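# Load a cartridge into a sealant gun

## Task

Put the cartridge into the sealant gun so that its front end sits all the way forward in the cup of the gun's front ring and its nozzle sticks out through that ring. The plunger rod can only be slid backward while the small thumb plate on the rod, just behind the handle, is held pushed toward the gun's front. At the end the plunger's disc must touch the cartridge's rear end, and the trigger must work. The loaded gun must rest on the table itself, not leaning on any other object. Then state that the job is finished.

## Robot and tools

Robot: two seven-joint arms, left_arm and right_arm, each with a parallel gripper. Base poses in the scene frame: left_arm at (-0.027, +0.379, 0) m, quat_wxyz (+1.000, 0, 0, +0.003); right_arm at (-0.055, -0.336, 0) m, quat_wxyz (+1.000, 0, 0, -0.014). Left_arm's fingers are rigid. Right_arm's fingers can fold: a part held near the fingertips (outer quarter of the pads) is squeezed normally, but deeper in the fingers wrap around it and pull it toward the palm, so narrow parts may slip and wide ones get squeezed harder; fingertips pushed onto a surface fold easily unless fully closed.

Frames: the scene frame has its origin at table height midway between the nominal bases, +z up, +x out over the table, left_arm toward +y (image left/right does not match arm names). Each arm's printed poses, velocities and Hand targets are in that arm's own base frame, and offsets run along that arm's base axes, rotating about the Hand target position. Gripper axes: fingers point along +z, close along y. end_effector_position (m) is the centre of the closed pads (pads 66 mm long); fingertips extend about 33 mm beyond it for gaps up to 40 mm, only 9 mm when wide open. Printed poses may be off by a few cm.

A row is 20 numbers in [-1, 1], always both arms: left dx, dy, dz, rx, ry, rz, gripper position, force_limit, speed, activate, then the same ten for right. dx..rz are an offset (not a pose) from the arm's Hand target at the start of that action or move; 1.0 = 0.6 m or 180 degrees; rx, ry, rz form one rotation vector. Six zeros leave an arm alone. Always resend each gripper's current position, force_limit and speed (0 is a real value); activate stays 0, sent as 1 once only when fault reads 7 or 13, with nothing touching the finger outsides.

Gripper: position +1 = 140 mm open, about -0.8 = pads touch, -1 = close until blocked. force_limit after a slow close (speed -1) on a part up to 40 mm: about 14 N at -1, 40 N at 0, 58 N at +1; faster closes grip harder (up to about 116 N at speed +1). speed: about 30 mm/s at -1, 140 at 0, 250 at +1. Both start at +1. object_status: 0 moving, 1 blocked while opening, 2 blocked while closing (a grip), 3 reached target or pads met. position_measured counts: 3 open, 75 ~ 100 mm, 139 ~ 60 mm, 200 ~ 20 mm, 230 closed. To tighten, raise force_limit and switch position between -1 and -0.98; to loosen, open and reclose slowly. Off-centre on a mounted part one finger may touch first.

execute_actions(actions, cameras): actions is a list of actions, each up to 15 rows of 1/30 s; a shorter one holds its last row to step 15. Every row counts from the action's start pose, so repeating an offset moves further. An empty list returns state and images. cameras: names, ["all"] or [].

move(target, speed, blend, stop_force, zero, blocking, cameras): target is one row or up to 15 rows, all offsets from the same starting Hand targets (not chained). speed in m/s, 0.002 to 2, default 0.25 (turns at twice that in rad/s, at most 2.5). blend in m rounds corners; 0 stops at each. stop_force 20 to 40 N ends an arm's path when it meets that much push against its motion: go slowly, aim a few cm past contact, do not trust it while turning, leave it out when backing away, and keep finger numbers identical across a list. zero (with stop_force) resets the force baseline first. blocking=false returns after 0.5 s (not with stop_force). Moves last at most 10 s. The "move:" line reports done, off_target, moving, held or fault, plus limits (paced = clipped, held = steps withheld).

wait(seconds 0 to 3600); stop() brakes a running move; zoom_image(camera, region [x0, y0, x1, y1] pixels, at most 504 by 504, newest images only); clear_fault(arm) after a reported torque or force fault; finished_scene(scene) once the gun is loaded. Cameras: cam_high, cam_low, cam_left_wrist, cam_right_wrist, each 672x504.

Control: each step the commanded pose is clipped to within 70 mm and 16 degrees of the measured one; Hand target is the clipped command. A gripper often stops short; send the remaining distance as a new offset. To end a push, command the target back behind the gripper.

Results list end_effector_position and quat, Hand target, joint positions, velocities, torques, external torques, flange force (gripper axes, noisy, includes held weight), Tool commands, step readings, MOTOR HOT and FAULT lines.

Avoid: outside force of 40 N on an arm (held weight included) gives a force fault; contact torque limits 35 (waist, shoulder), 32 (upper arm roll), 30 (elbow), 12 N m (forearm roll, wrist pitch, wrist roll); joint ranges waist and upper arm roll -2.901 to 2.901, shoulder -1.836 to 1.836, elbow -3.077 to -0.117, forearm roll -2.876 to 2.876, wrist pitch 0.440 to 4.622, wrist roll -3.051 to 3.051; overspeed also faults. Never let grippers or arms collide or grip the other arm's fingers. Do not drop or fling parts, slam into things, squeeze hard on parts still resting on something, or let anything leave the table. Holding loads far out heats motors and can brake an arm 30 to 60 s. Loose objects may occasionally be nudged.

Each tool is called after ">>>" in YAML: its name, and indented under it one key for each argument.

## Session

>>> execute_actions:
  actions: []

Scene clock: 0.00 s.
left_arm: end_effector_position=(+0.1903, +0.0125, +0.3406) position_measured=3 object_status=3 fault=0 end_effector_quat_wxyz=(+0.402, +0.624, -0.664, -0.083) | right_arm: end_effector_position=(+0.1483, -0.3890, +0.1357) position_measured=3 object_status=3 fault=0 end_effector_quat_wxyz=(+0.175, +0.708, -0.637, -0.249)
Joint positions: left_arm=[0.239 -0.359 0.1 -2.248 -0.158 1.064 0.363] | right_arm=[-0.967 0.103 0.058 -2.216 -0.445 1.826 -0.789]
Joint velocities: within noise
Joint torques (N m): no reading
External joint torques (N m): no reading
Flange force (N): no reading
Hand target: left_arm +0.1903, +0.0125, +0.3406; +0.402, +0.624, -0.664, -0.083 | right_arm +0.1483, -0.3890, +0.1357; +0.175, +0.708, -0.637, -0.249
Tool commands: left_gripper/position=+1.0 left_gripper/force_limit=+1.0 left_gripper/speed=+1.0 left_gripper/activate=+0.0 right_gripper/position=+1.0 right_gripper/force_limit=+1.0 right_gripper/speed=+1.0 right_gripper/activate=+0.0

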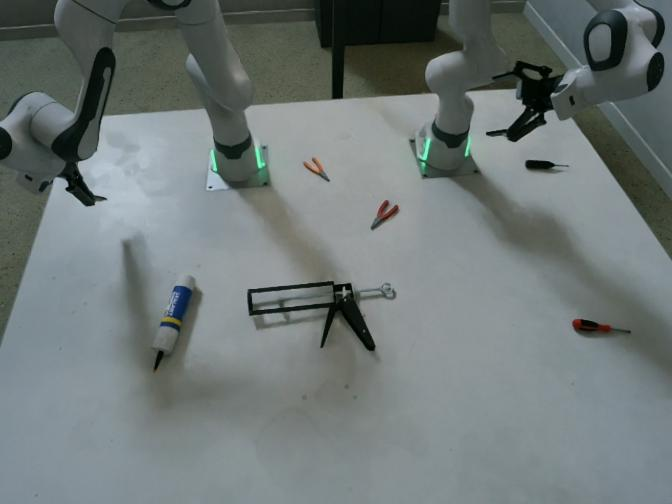

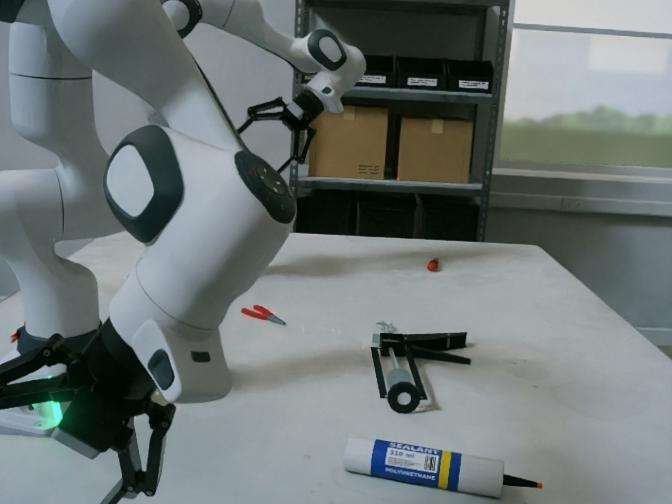

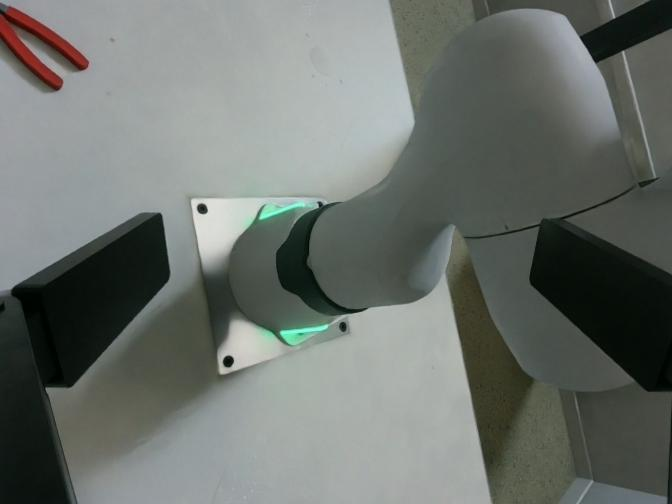

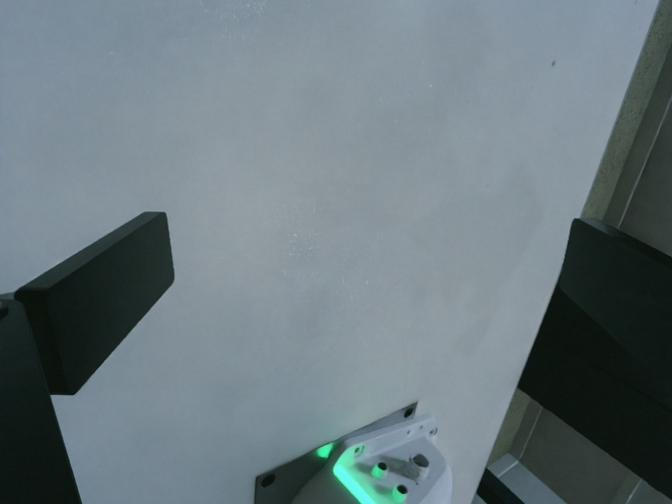

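>>> zoom_image:
  camera: "cam_high"
  region: [230, 260, 410, 370]

>>> zoom_image:
  camera: "cam_low"
  region: [320, 300, 560, 500]

>>> zoom_image:
  camera: "cam_high"
  region: [130, 260, 230, 385]

Scaled by 2.800 from the camera's image (finer frame: 960x720).

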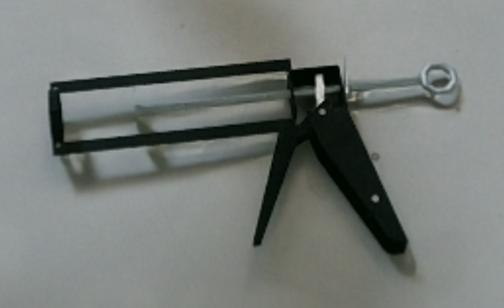

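Scaled by 2.100 from the camera's image (finer frame: 960x720).

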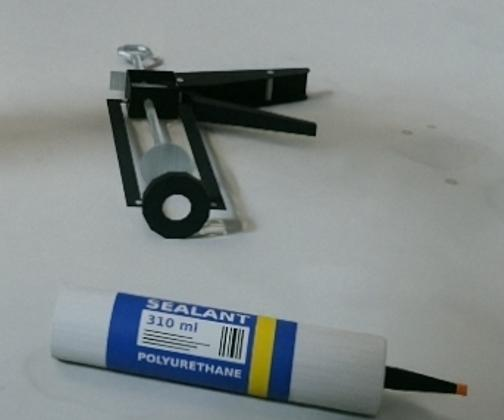

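Scaled by 4.032 from the camera's image (finer frame: 960x720).

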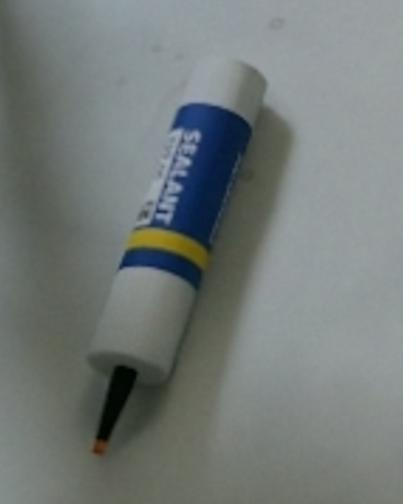

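>>> move:
  target: [0.433,-0.521,0.1,0.148,-0.225,0.0186,1,1,1,0,0.453,0.432,0.44,-0.034,-0.194,-0.0325,1,1,1,0]
  speed: 0.3
  cameras: ["all"]

Scene clock: 55.10 s.
left_arm: end_effector_position=(+0.4499, -0.3009, +0.4011) position_measured=3 object_status=3 fault=0 end_effector_quat_wxyz=(+0.000, +0.704, -0.710, +0.001) | right_arm: end_effector_position=(+0.4203, -0.1311, +0.4002) position_measured=3 object_status=3 fault=0 end_effector_quat_wxyz=(+0.001, +0.708, -0.706, +0.002)
Joint positions: left_arm=[0.185 -0.073 -0.74 -1.666 -0.051 1.613 -0.544] | right_arm=[-0.766 -0.401 0.369 -1.992 0.138 1.619 -0.434]
Joint velocities: left_arm=[-0.001 0.002 0.001 -0.001 0 0 -0.007] | right_arm=[within noise]
Joint torques (N m): left_arm=[0.1 -21.22 0.71 24.19 1.09 2.57 -0.3] | right_arm=[-0.12 -15.65 -4.3 24.1 1.16 2.49 0.18]
External joint torques (N m): left_arm=[0.18 0.55 -0.77 -0.22 0.32 -0.08 -0.3] | right_arm=[-0.26 0.11 0.37 -0.02 0.38 -0.14 0.18]
Flange force (N): left_arm=[3.2 -2.9 -0.3] | right_arm=[-0.6 -0.7 -0.3]
Hand target: left_arm +0.4501, -0.3001, +0.4006; +0.000, +0.707, -0.707, +0.000 | right_arm +0.4201, -0.1298, +0.3997; +0.000, +0.707, -0.707, +0.000
Off the commanded pose: left_arm 0.001 m, 1 deg | right_arm 0.001 m, 0 deg.
move: done

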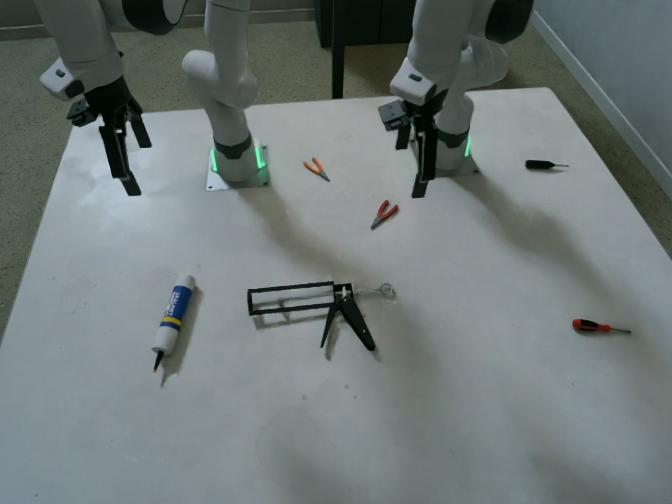

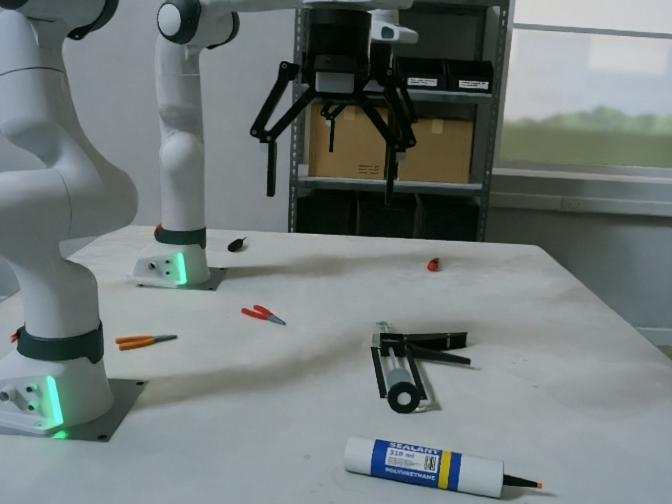

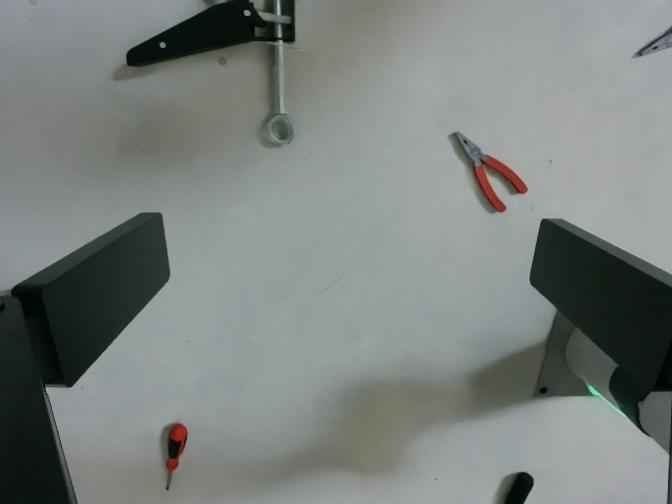

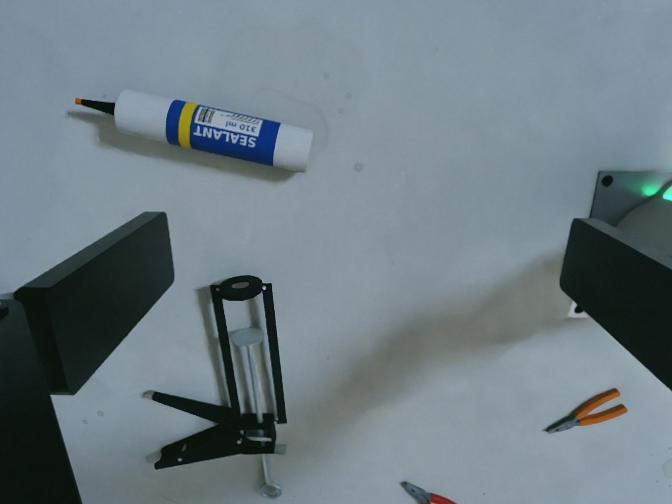

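>>> move:
  target: [0.07,0,-0.33,0,0,0,1,1,1,0,0,0,0,0,0,0,1,1,1,0]
  speed: 0.3
  cameras: ["cam_left_wrist","cam_low","cam_high"]

Scene clock: 126.80 s.
left_arm: end_effector_position=(+0.4913, -0.2995, +0.2029) position_measured=3 object_status=3 fault=0 end_effector_quat_wxyz=(+0.001, +0.705, -0.709, -0.001) | right_arm: end_effector_position=(+0.4203, -0.1311, +0.4002) position_measured=3 object_status=3 fault=0 end_effector_quat_wxyz=(+0.001, +0.708, -0.706, +0.002)
Joint positions: left_arm=[0.167 0.133 -0.74 -1.986 0.101 2.08 -0.612] | right_arm=[-0.766 -0.401 0.369 -1.992 0.138 1.619 -0.433]
Joint velocities: left_arm=[0.002 0 0.001 0.001 0 0.001 -0.005] | right_arm=[within noise]
Joint torques (N m): left_arm=[-0.48 -27.65 -2.8 23.92 1.01 2.88 -0.27] | right_arm=[-0.06 -15.59 -4.39 24.12 1.12 2.48 0.1]
External joint torques (N m): left_arm=[-0.62 1.02 -0.09 -0.4 0.32 0.25 -0.27] | right_arm=[-0.05 0.04 0.46 0.04 0.36 -0.14 0.1]
Flange force (N): left_arm=[3.3 -2.9 3.0] | right_arm=[-0.8 -0.7 -0.4]
Hand target: left_arm +0.4921, -0.3001, +0.2026; +0.000, +0.707, -0.707, +0.000 | right_arm +0.4201, -0.1298, +0.3997; +0.000, +0.707, -0.707, +0.000
Off the commanded pose: left_arm 0.001 m, 0 deg | right_arm 0.001 m, 0 deg.
move: done
Images, in order (width x height): cam_high 672x504, cam_low 672x504, cam_left_wrist 672x504.

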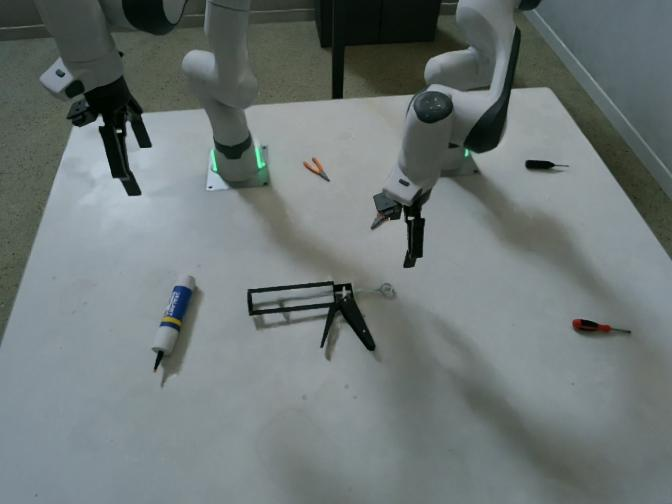

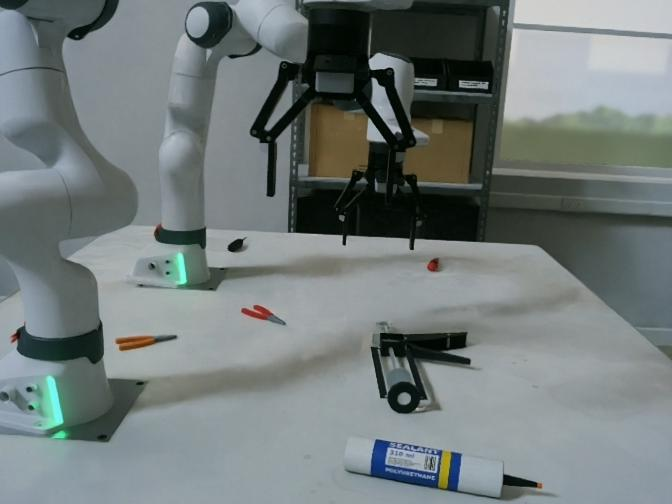

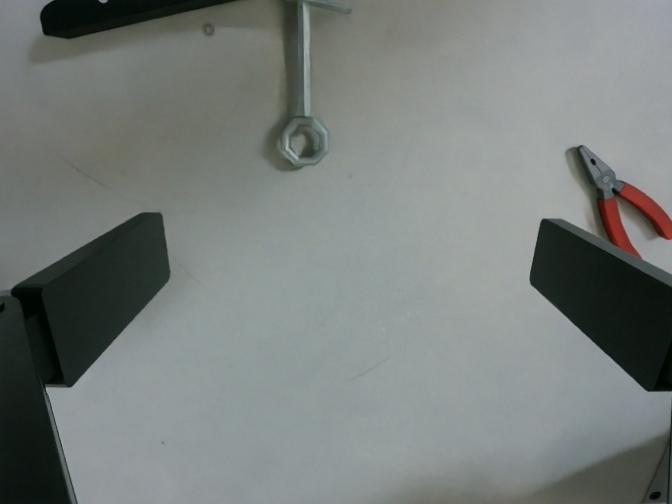

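>>> move:
  target: [-0.03,-0.27,0.05,0,0,0,1,1,1,0,0,0,0,0,0,0,1,1,1,0]
  speed: 0.3
  cameras: ["cam_left_wrist","cam_low"]

>>> zoom_image:
  camera: "cam_low"
  region: [350, 300, 500, 420]

Scene clock: 133.03 s.
left_arm: end_effector_position=(+0.4750, -0.4619, +0.2333) position_measured=3 object_status=3 fault=0 end_effector_quat_wxyz=(-0.001, +0.704, -0.710, +0.001) | right_arm: end_effector_position=(+0.4203, -0.1311, +0.4002) position_measured=3 object_status=3 fault=0 end_effector_quat_wxyz=(+0.001, +0.708, -0.706, +0.002)
Joint positions: left_arm=[-0.209 0.423 -0.686 -1.561 0.279 1.887 -0.929] | right_arm=[-0.766 -0.401 0.369 -1.992 0.138 1.619 -0.433]
Joint velocities: left_arm=[0.001 0 0.001 0 0.001 0 -0.007] | right_arm=[within noise]
Joint torques (N m): left_arm=[-0.46 -39.14 -7.76 23.87 0.52 2.61 -0.28] | right_arm=[-0.02 -15.59 -4.43 24.08 1.12 2.5 0.15]
External joint torques (N m): left_arm=[-0.62 1.01 0.17 -0.3 -0.26 -0.03 -0.28] | right_arm=[0.04 0.03 0.5 -0.05 0.37 -0.14 0.15]
Flange force (N): left_arm=[3.2 -1.6 1.0] | right_arm=[-1.0 -0.5 -0.1]
Hand target: left_arm +0.4741, -0.4621, +0.2326; +0.000, +0.707, -0.707, +0.000 | right_arm +0.4201, -0.1298, +0.3997; +0.000, +0.707, -0.707, +0.000
Off the commanded pose: left_arm 0.001 m, 1 deg | right_arm 0.001 m, 0 deg.
move: done
Images, in order (width x height): cam_low 672x504, cam_left_wrist 672x504.

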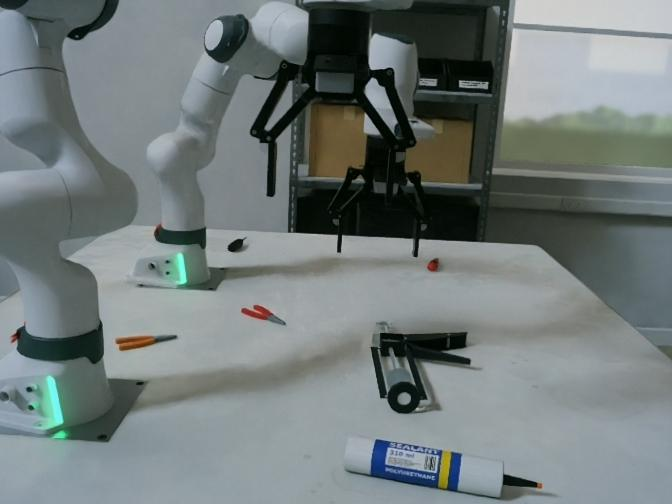

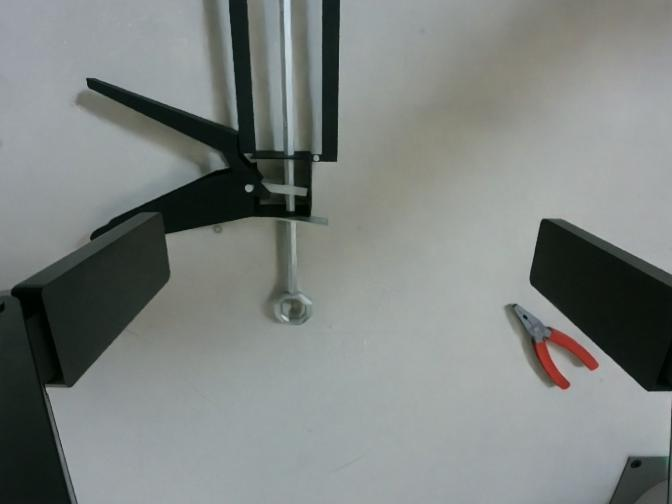

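Scaled by 3.360 from the camera's image (finer frame: 960x720).

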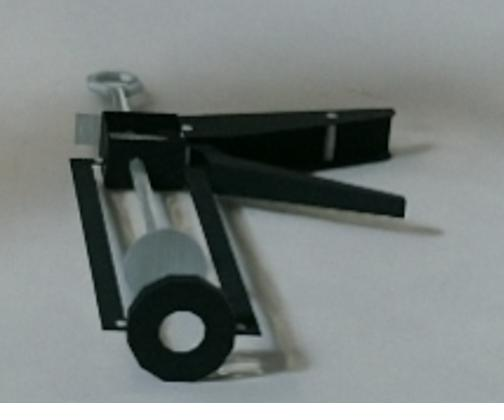

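>>> zoom_image:
  camera: "cam_left_wrist"
  region: [200, 100, 380, 235]

Scaled by 2.800 from the camera's image (finer frame: 960x720).

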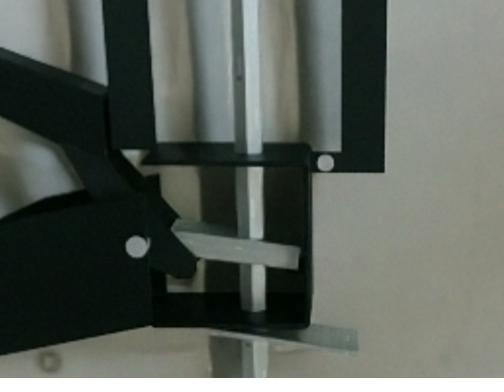

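>>> move:
  target: [0.0738,0.310,-0.161,-0.1667,0,0,0,-0.5,0,0,0,0,0,0,0,0,1,1,1,0]
  speed: 0.25
  cameras: ["cam_left_wrist","cam_low","cam_high"]

Scene clock: 208.87 s.
left_arm: end_effector_position=(+0.5189, -0.2762, +0.1371) position_measured=129 object_status=3 fault=0 end_effector_quat_wxyz=(+0.183, +0.685, -0.681, +0.182) | right_arm: end_effector_position=(+0.4203, -0.1311, +0.4002) position_measured=3 object_status=3 fault=0 end_effector_quat_wxyz=(+0.001, +0.708, -0.706, +0.002)
Joint positions: left_arm=[0.632 0.217 -0.958 -2.242 -0.523 2.463 0.09] | right_arm=[-0.766 -0.401 0.369 -1.992 0.138 1.619 -0.433]
Joint velocities: left_arm=[0 0 0.001 -0.001 0 0.001 0.005] | right_arm=[within noise]
Joint torques (N m): left_arm=[0.35 -22.66 -6.12 20.17 0.42 2.34 0.17] | right_arm=[-0.07 -15.61 -4.43 24.06 1.12 2.49 0.14]
External joint torques (N m): left_arm=[0.23 0.94 -0.83 -1.43 -0.17 0.21 0.15] | right_arm=[-0.05 -0.05 0.42 0.01 0.36 -0.14 0.14]
Flange force (N): left_arm=[-1.9 4.3 2.1] | right_arm=[-0.9 -0.3 -0.2]
Hand target: left_arm +0.5184, -0.2761, +0.1360; +0.184, +0.683, -0.683, +0.183 | right_arm +0.4201, -0.1298, +0.3997; +0.000, +0.707, -0.707, +0.000
Off the commanded pose: left_arm 0.001 m, 0 deg | right_arm 0.001 m, 0 deg.
move: done
Images, in order (width x height): cam_high 672x504, cam_low 672x504, cam_left_wrist 672x504.

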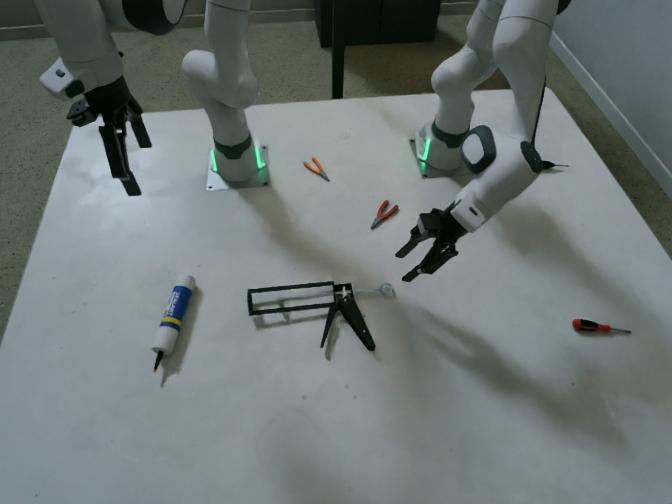

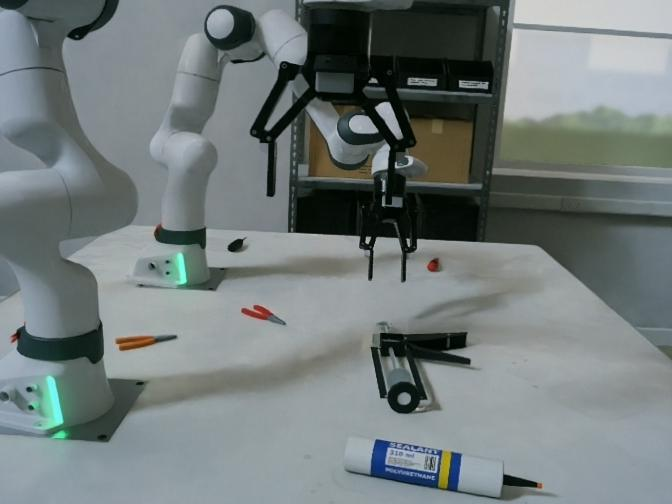

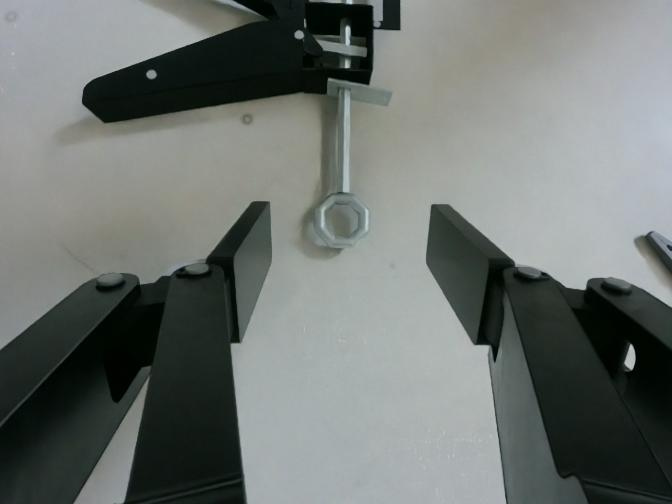

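>>> move:
  target: [0.005,-0.05,-0.101,0,0,0,0,-0.5,0,0,0,0,0,0,0,0,1,1,1,0]
  speed: 0.15
  cameras: ["cam_left_wrist","cam_low"]

>>> zoom_image:
  camera: "cam_low"
  region: [340, 240, 500, 360]

Scene clock: 223.77 s.
left_arm: end_effector_position=(+0.5201, -0.3058, +0.0749) position_measured=129 object_status=3 fault=0 end_effector_quat_wxyz=(+0.184, +0.680, -0.686, +0.182) | right_arm: end_effector_position=(+0.4203, -0.1311, +0.4002) position_measured=3 object_status=3 fault=0 end_effector_quat_wxyz=(+0.001, +0.708, -0.706, +0.002)
Joint positions: left_arm=[0.464 0.404 -0.851 -2.235 -0.418 2.642 0.045] | right_arm=[-0.766 -0.401 0.369 -1.992 0.138 1.619 -0.433]
Joint velocities: left_arm=[-0.003 0.001 0.003 0.001 -0.001 0.004 -0.004] | right_arm=[within noise]
Joint torques (N m): left_arm=[-0.29 -29.11 -8.96 18.85 0.62 2.45 -0.28] | right_arm=[-0.06 -15.62 -4.41 24.06 1.12 2.49 0.15]
External joint torques (N m): left_arm=[-0.35 0.73 0.04 -0.43 -0.2 0.26 -0.3] | right_arm=[0 -0.03 0.5 0.01 0.36 -0.13 0.15]
Flange force (N): left_arm=[0.2 -0.5 3.2] | right_arm=[-1.0 -0.5 -0.2]
Hand target: left_arm +0.5214, -0.3061, +0.0754; +0.184, +0.683, -0.683, +0.183 | right_arm +0.4201, -0.1298, +0.3997; +0.000, +0.707, -0.707, +0.000
Off the commanded pose: left_arm 0.001 m, 1 deg | right_arm 0.001 m, 0 deg.
move: done
Images, in order (width x height): cam_low 672x504, cam_left_wrist 672x504.

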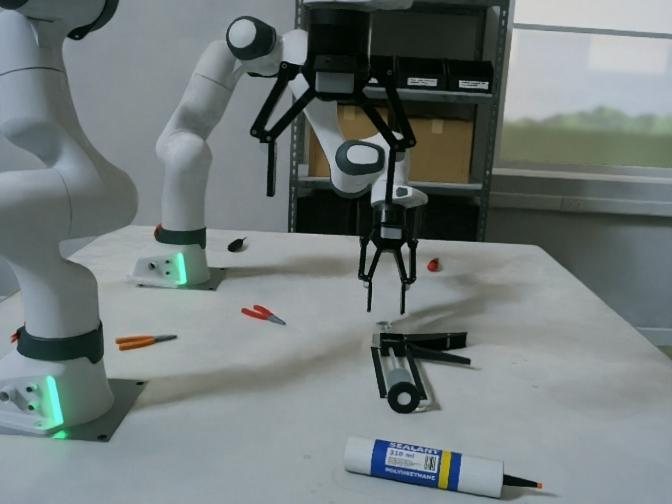

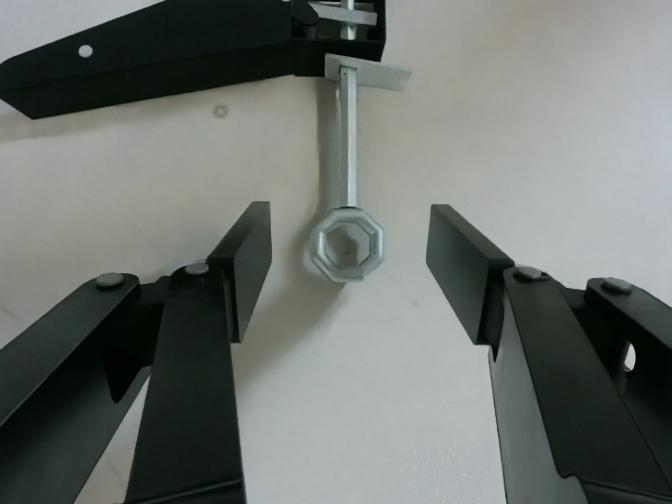

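Scaled by 3.150 from the camera's image (finer frame: 960x720).

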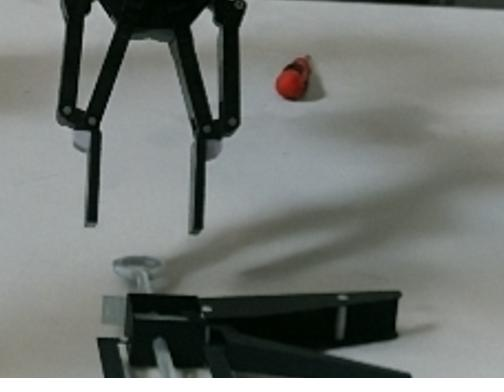

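>>> move:
  target: [0,-0.0245,-0.034,0.0833,0,0,0,-0.5,0,0,0,0,0,0,0,0,1,1,1,0]
  speed: 0.1
  cameras: ["cam_left_wrist","cam_low"]

>>> zoom_image:
  camera: "cam_low"
  region: [340, 240, 500, 360]

Scene clock: 255.40 s.
left_arm: end_effector_position=(+0.5211, -0.3203, +0.0538) position_measured=129 object_status=3 fault=0 end_effector_quat_wxyz=(+0.092, +0.698, -0.704, +0.092) | right_arm: end_effector_position=(+0.4203, -0.1311, +0.4002) position_measured=3 object_status=3 fault=0 end_effector_quat_wxyz=(+0.001, +0.708, -0.706, +0.002)
Joint positions: left_arm=[-0.028 0.373 -0.454 -2.132 -0.143 2.578 -0.32] | right_arm=[-0.766 -0.401 0.369 -1.992 0.138 1.619 -0.433]
Joint velocities: left_arm=[-0.001 0 0 -0.001 -0.001 0 -0.006] | right_arm=[within noise]
Joint torques (N m): left_arm=[-0.5 -37.22 -4.51 20.24 0.4 2.65 -0.34] | right_arm=[-0.05 -15.62 -4.4 24.06 1.11 2.5 0.11]
External joint torques (N m): left_arm=[-0.42 0.42 0.44 -0.3 -0.26 -0.08 -0.35] | right_arm=[-0.04 -0.15 0.43 0.11 0.36 -0.11 0.11]
Flange force (N): left_arm=[1.1 -0.3 1.4] | right_arm=[-0.9 -0.3 -0.4]
Hand target: left_arm +0.5214, -0.3208, +0.0550; +0.093, +0.701, -0.701, +0.092 | right_arm +0.4201, -0.1298, +0.3997; +0.000, +0.707, -0.707, +0.000
Off the commanded pose: left_arm 0.001 m, 1 deg | right_arm 0.001 m, 0 deg.
move: done
Images, in order (width x height): cam_low 672x504, cam_left_wrist 672x504.

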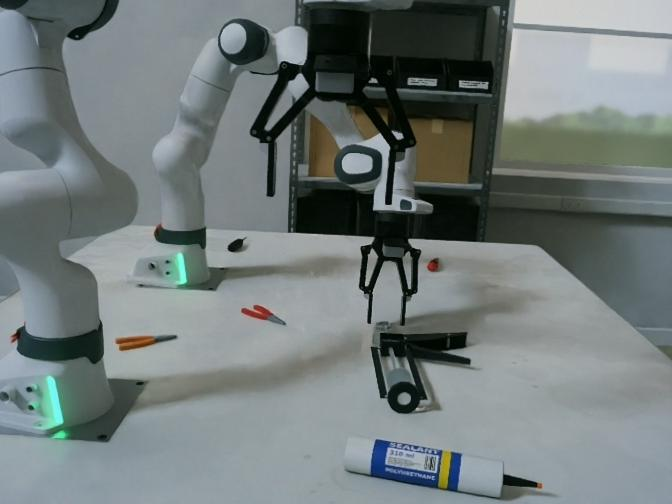

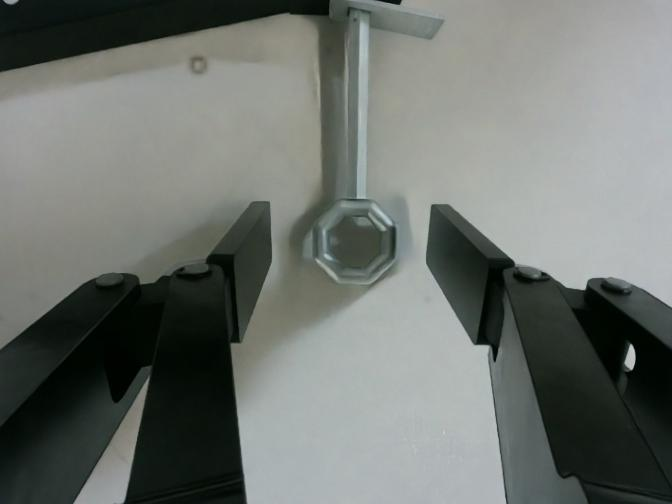

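Scaled by 3.150 from the camera's image (finer frame: 960x720).

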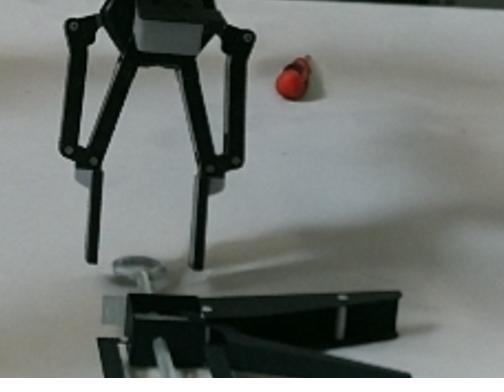

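>>> move:
  target:
    - [-0.003,0,-0.025,0,0,0,0,-0.5,0,0,0,0,0,0,0,0,1,1,1,0]
    - [-0.003,0,-0.025,0,0,0,-1,-0.3,-1,0,0,0,0,0,0,0,1,1,1,0]
  speed: 0.05
  cameras: ["cam_left_wrist","cam_low"]

>>> zoom_image:
  camera: "cam_low"
  region: [340, 240, 500, 360]

Scene clock: 266.27 s.
left_arm: end_effector_position=(+0.5255, -0.3208, +0.0448) position_measured=175 object_status=0 fault=0 end_effector_quat_wxyz=(+0.089, +0.700, -0.701, +0.099) | right_arm: end_effector_position=(+0.4203, -0.1311, +0.4002) position_measured=3 object_status=3 fault=0 end_effector_quat_wxyz=(+0.001, +0.708, -0.706, +0.002)
Joint positions: left_arm=[-0.04 0.393 -0.441 -2.135 -0.14 2.616 -0.322] | right_arm=[-0.766 -0.401 0.369 -1.992 0.138 1.619 -0.433]
Joint torques (N m): left_arm=[-1.23 -33.88 -4.91 16.91 0.5 2.08 -0.22] | right_arm=[-0.05 -15.62 -4.38 24.08 1.11 2.49 0.12]
External joint torques (N m): left_arm=[-1.21 4.51 0.13 -3.52 -0.18 -0.7 -0.23] | right_arm=[-0.16 0.06 0.34 -0.04 0.34 -0.14 0.12]
Flange force (N): left_arm=[-0.2 1.3 9.1] | right_arm=[-0.6 -0.4 -0.2]
Hand target: left_arm +0.5196, -0.3208, +0.0400; +0.093, +0.701, -0.701, +0.092 | right_arm +0.4201, -0.1298, +0.3997; +0.000, +0.707, -0.707, +0.000
Off the commanded pose: left_arm 0.008 m, 1 deg | right_arm 0.001 m, 0 deg.
move: off_target (left_arm)
Images, in order (width x height): cam_low 672x504, cam_left_wrist 672x504.

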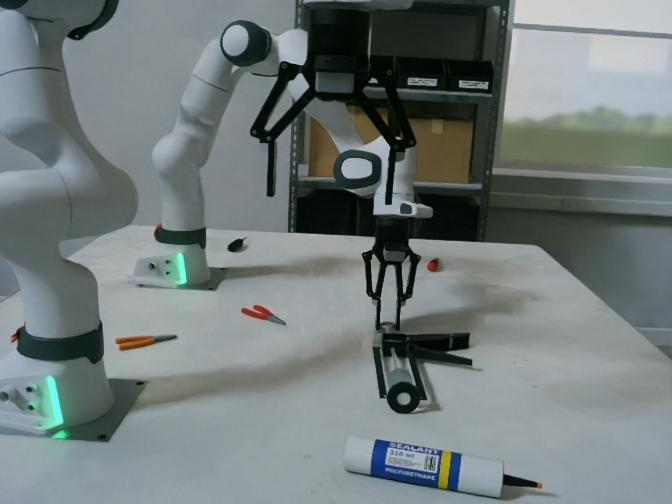

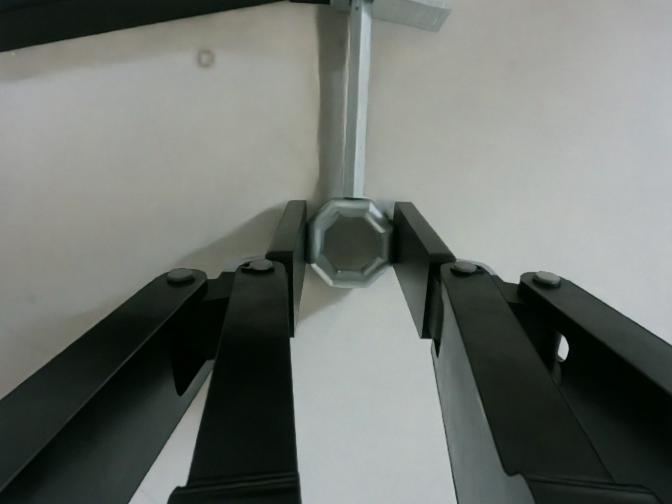

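Scaled by 3.150 from the camera's image (finer frame: 960x720).

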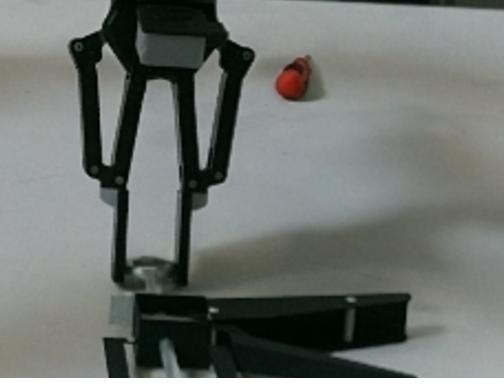

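>>> move:
  target: [0.0095,0,0.013,0,0,0,-1,-0.3,-1,0,0,0,0,0,0,0,1,1,1,0]
  speed: 0.05
  cameras: ["cam_left_wrist"]

Scene clock: 273.53 s.
left_arm: end_effector_position=(+0.5253, -0.3209, +0.0475) position_measured=175 object_status=2 fault=0 end_effector_quat_wxyz=(+0.093, +0.700, -0.702, +0.093) | right_arm: end_effector_position=(+0.4203, -0.1311, +0.4002) position_measured=3 object_status=3 fault=0 end_effector_quat_wxyz=(+0.001, +0.708, -0.706, +0.002)
Joint positions: left_arm=[-0.04 0.393 -0.44 -2.12 -0.14 2.589 -0.322] | right_arm=[-0.766 -0.401 0.369 -1.992 0.138 1.619 -0.433]
Joint velocities: left_arm=[-0.001 -0.001 0 0.001 0.001 -0.003 -0.001] | right_arm=[within noise]
Joint torques (N m): left_arm=[-0.18 -38.04 -4.48 20.78 0.73 2.45 -0.13] | right_arm=[-0.07 -15.57 -4.41 24.06 1.13 2.5 0.13]
External joint torques (N m): left_arm=[-0.1 0.43 0.61 0.25 0.06 -0.3 -0.14] | right_arm=[-0.23 0.19 0.24 -0.06 0.35 -0.12 0.13]
Flange force (N): left_arm=[1.4 -2.9 1.1] | right_arm=[-0.4 -0.7 -0.1]
Hand target: left_arm +0.5253, -0.3208, +0.0478; +0.093, +0.701, -0.701, +0.092 | right_arm +0.4201, -0.1298, +0.3997; +0.000, +0.707, -0.707, +0.000
Off the commanded pose: left_arm 0.000 m, 0 deg | right_arm 0.001 m, 0 deg.
move: done

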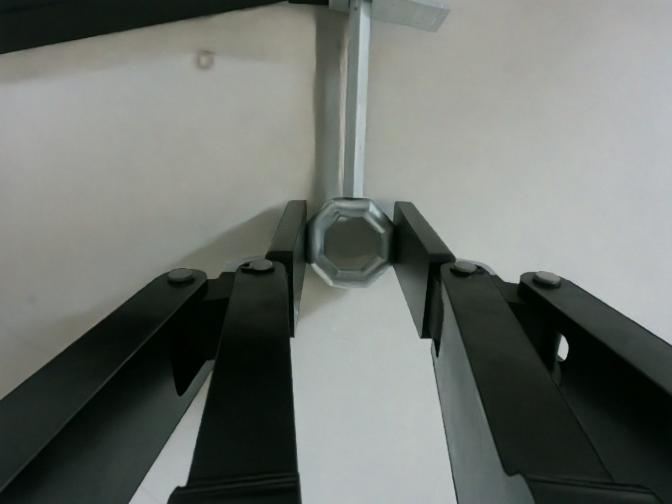

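>>> move:
  target:
    - [0,0,0,0,0,0,-1,-0.3,-1,0,0.2113,0.6,-0.25,0.1111,0.0015,0.0088,-0.54,0,0,0]
    - [0,0,0,0,0,0,-1,-0.3,-1,0,0.2113,0.7238,-0.3995,0.1111,0.0015,0.0088,-0.54,0,0,0]
  speed: 0.2
  blend: 0.02
  cameras: ["all"]

Scene clock: 317.70 s.
left_arm: end_effector_position=(+0.5252, -0.3209, +0.0474) position_measured=175 object_status=2 fault=0 end_effector_quat_wxyz=(+0.093, +0.700, -0.702, +0.093) | right_arm: end_effector_position=(+0.5451, +0.3047, +0.1595) position_measured=197 object_status=3 fault=0 end_effector_quat_wxyz=(-0.120, +0.708, -0.685, -0.126)
Joint positions: left_arm=[-0.041 0.393 -0.439 -2.12 -0.14 2.588 -0.322] | right_arm=[-0.372 0.278 0.796 -2.04 0.183 2.351 0.238]
Joint velocities: left_arm=[within noise] | right_arm=[-0.001 -0.001 0 0 0 0 0.006]
Joint torques (N m): left_arm=[-0.19 -38.01 -4.46 20.24 0.75 2.51 -0.13] | right_arm=[0.55 -30.38 6.96 22.9 0.45 2.84 0.07]
External joint torques (N m): left_arm=[-0.08 0.59 0.66 -0.34 0.08 -0.25 -0.13] | right_arm=[0.64 -0.97 0.44 -0.04 -0.09 0.25 0.08]
Flange force (N): left_arm=[0.5 -1.2 1.4] | right_arm=[-0.6 2.8 -0.6]
Hand target: left_arm +0.5253, -0.3208, +0.0478; +0.093, +0.701, -0.701, +0.092 | right_arm +0.5469, +0.3045, +0.1600; -0.121, +0.706, -0.687, -0.125
Off the commanded pose: left_arm 0.000 m, 0 deg | right_arm 0.002 m, 0 deg.
move: done

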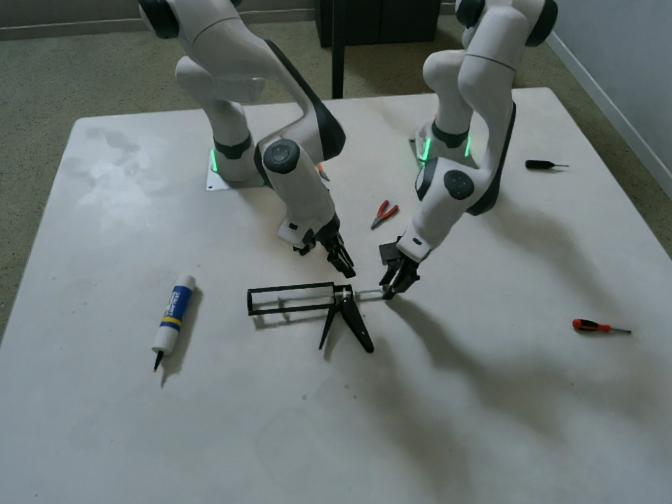

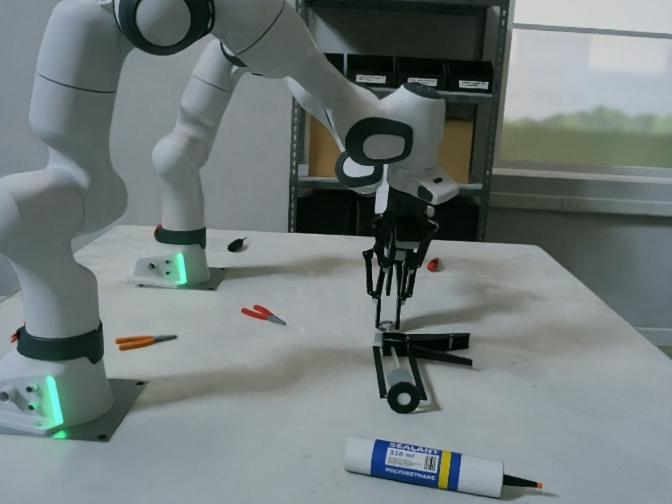

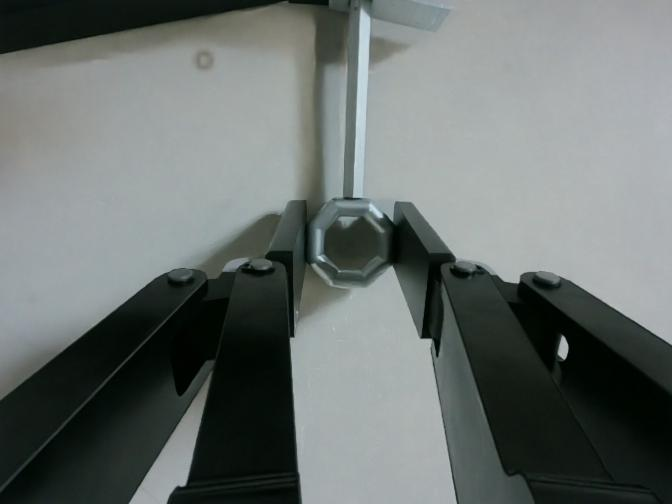

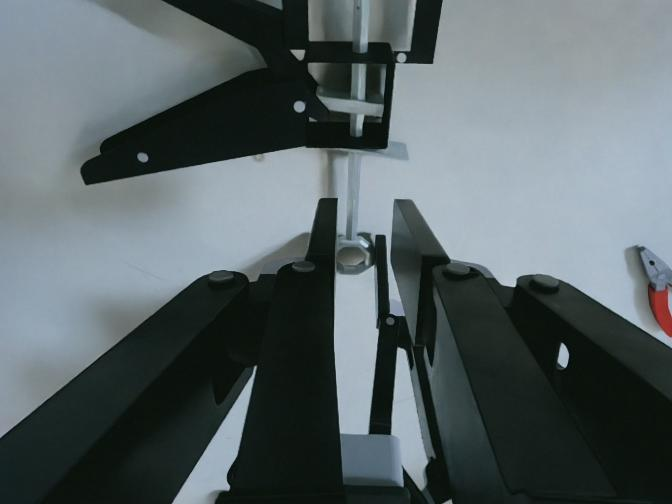

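>>> move:
  target: [0,0,0,0,0,0,-1,-0.3,-1,0,-0.0015,0.058,-0.16,0,0,0,-0.54,0,0,0]
  speed: 0.1
  stop_force: 25
  cameras: ["all"]

>>> zoom_image:
  camera: "cam_low"
  region: [340, 240, 500, 360]

Scene clock: 334.40 s.
left_arm: end_effector_position=(+0.5252, -0.3209, +0.0474) position_measured=175 object_status=2 fault=0 end_effector_quat_wxyz=(+0.093, +0.700, -0.702, +0.093) | right_arm: end_effector_position=(+0.5442, +0.3392, +0.0633) position_measured=197 object_status=3 fault=0 end_effector_quat_wxyz=(-0.119, +0.708, -0.685, -0.126)
Joint positions: left_arm=[-0.041 0.393 -0.439 -2.12 -0.14 2.588 -0.322] | right_arm=[-0.193 0.485 0.672 -2.047 0.056 2.563 0.323]
Joint torques (N m): left_arm=[-0.2 -38 -4.49 20.26 0.73 2.51 -0.15] | right_arm=[0.44 -37.13 10.35 20.26 0.29 2.91 0.11]
External joint torques (N m): left_arm=[-0.14 0.52 0.57 -0.28 0.06 -0.24 -0.15] | right_arm=[0.48 -0.91 0.48 -0.2 0.08 0.23 0.12]
Flange force (N): left_arm=[0.7 -1.2 1.2] | right_arm=[-0.3 3.3 -1.4]
Hand target: left_arm +0.5253, -0.3208, +0.0478; +0.093, +0.701, -0.701, +0.092 | right_arm +0.5460, +0.3393, +0.0640; -0.121, +0.706, -0.687, -0.125
Off the commanded pose: left_arm 0.000 m, 0 deg | right_arm 0.002 m, 0 deg.
move: done

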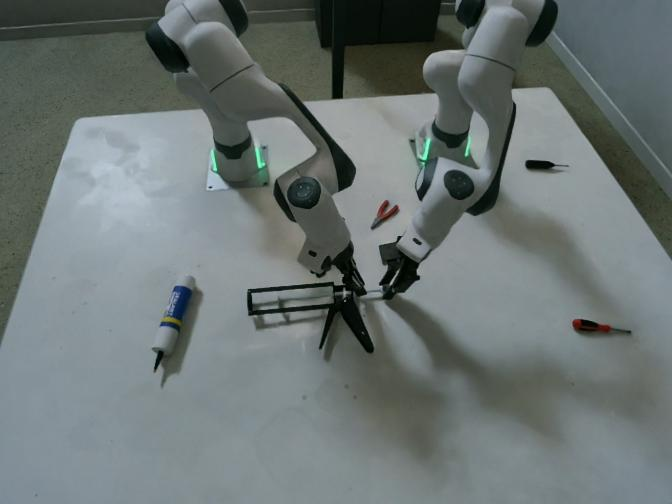

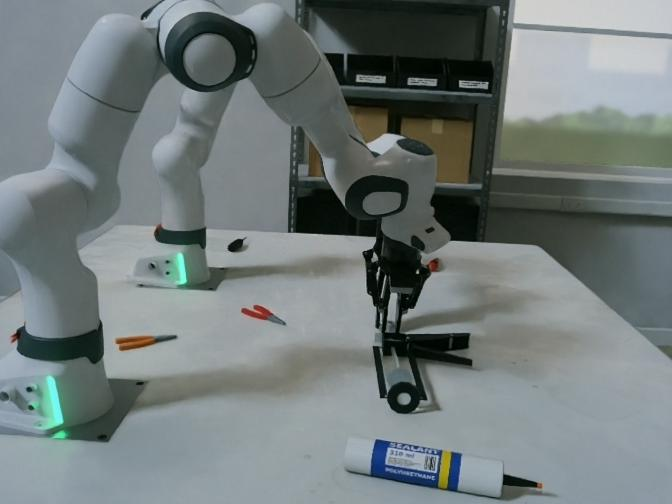

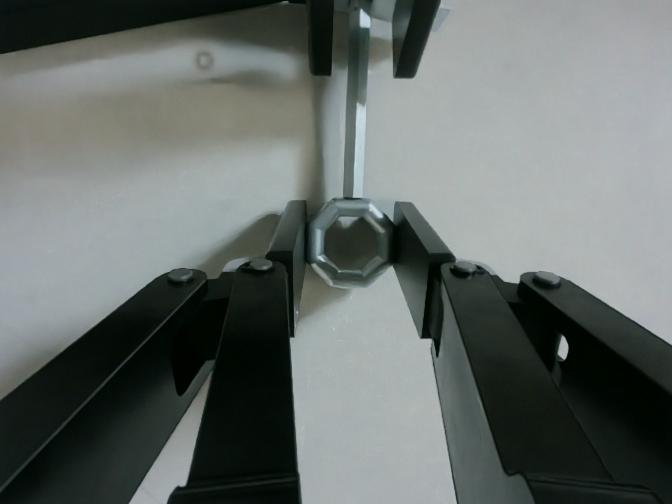

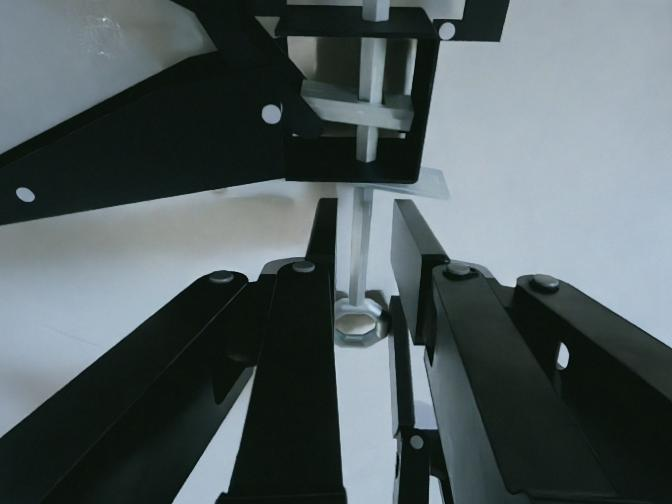

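Scaled by 3.150 from the camera's image (finer frame: 960x720).

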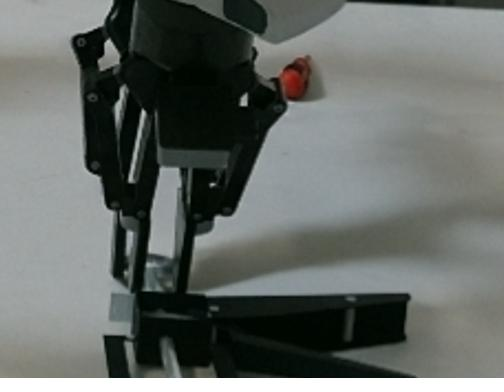

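>>> move:
  target: [0,0,0,0,0,0,-1,-0.3,-1,0,0,0.0085,-0.023,0,0,0,-0.54,0,0,0]
  speed: 0.05
  stop_force: 20
  cameras: ["cam_left_wrist","cam_right_wrist"]

Scene clock: 342.10 s.
left_arm: end_effector_position=(+0.5252, -0.3209, +0.0474) position_measured=175 object_status=2 fault=0 end_effector_quat_wxyz=(+0.093, +0.700, -0.702, +0.093) | right_arm: end_effector_position=(+0.5444, +0.3443, +0.0499) position_measured=197 object_status=3 fault=0 end_effector_quat_wxyz=(-0.119, +0.708, -0.685, -0.125)
Joint positions: left_arm=[-0.041 0.393 -0.439 -2.12 -0.14 2.588 -0.322] | right_arm=[-0.16 0.513 0.646 -2.04 0.047 2.589 0.33]
Joint torques (N m): left_arm=[-0.18 -38 -4.46 20.29 0.74 2.51 -0.12] | right_arm=[0.51 -38.11 10.54 19.92 0.26 2.91 0.11]
External joint torques (N m): left_arm=[-0.31 0.47 0.44 -0.28 0.08 -0.25 -0.13] | right_arm=[0.42 -1.05 0.4 -0.04 0.1 0.26 0.12]
Flange force (N): left_arm=[0.9 -1.0 1.2] | right_arm=[-0.4 3.0 -1.7]
Hand target: left_arm +0.5253, -0.3208, +0.0478; +0.093, +0.701, -0.701, +0.092 | right_arm +0.5460, +0.3444, +0.0502; -0.121, +0.706, -0.687, -0.125
Off the commanded pose: left_arm 0.000 m, 0 deg | right_arm 0.002 m, 0 deg.
move: done

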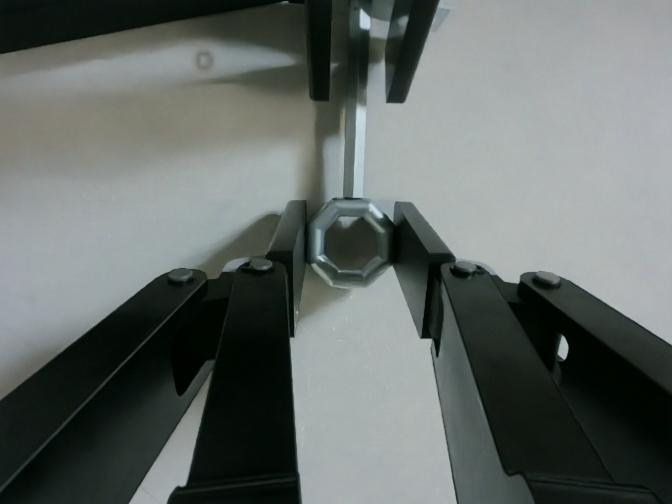

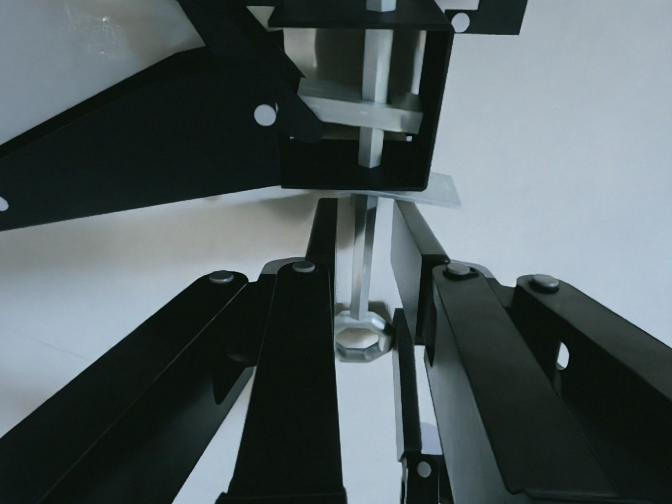

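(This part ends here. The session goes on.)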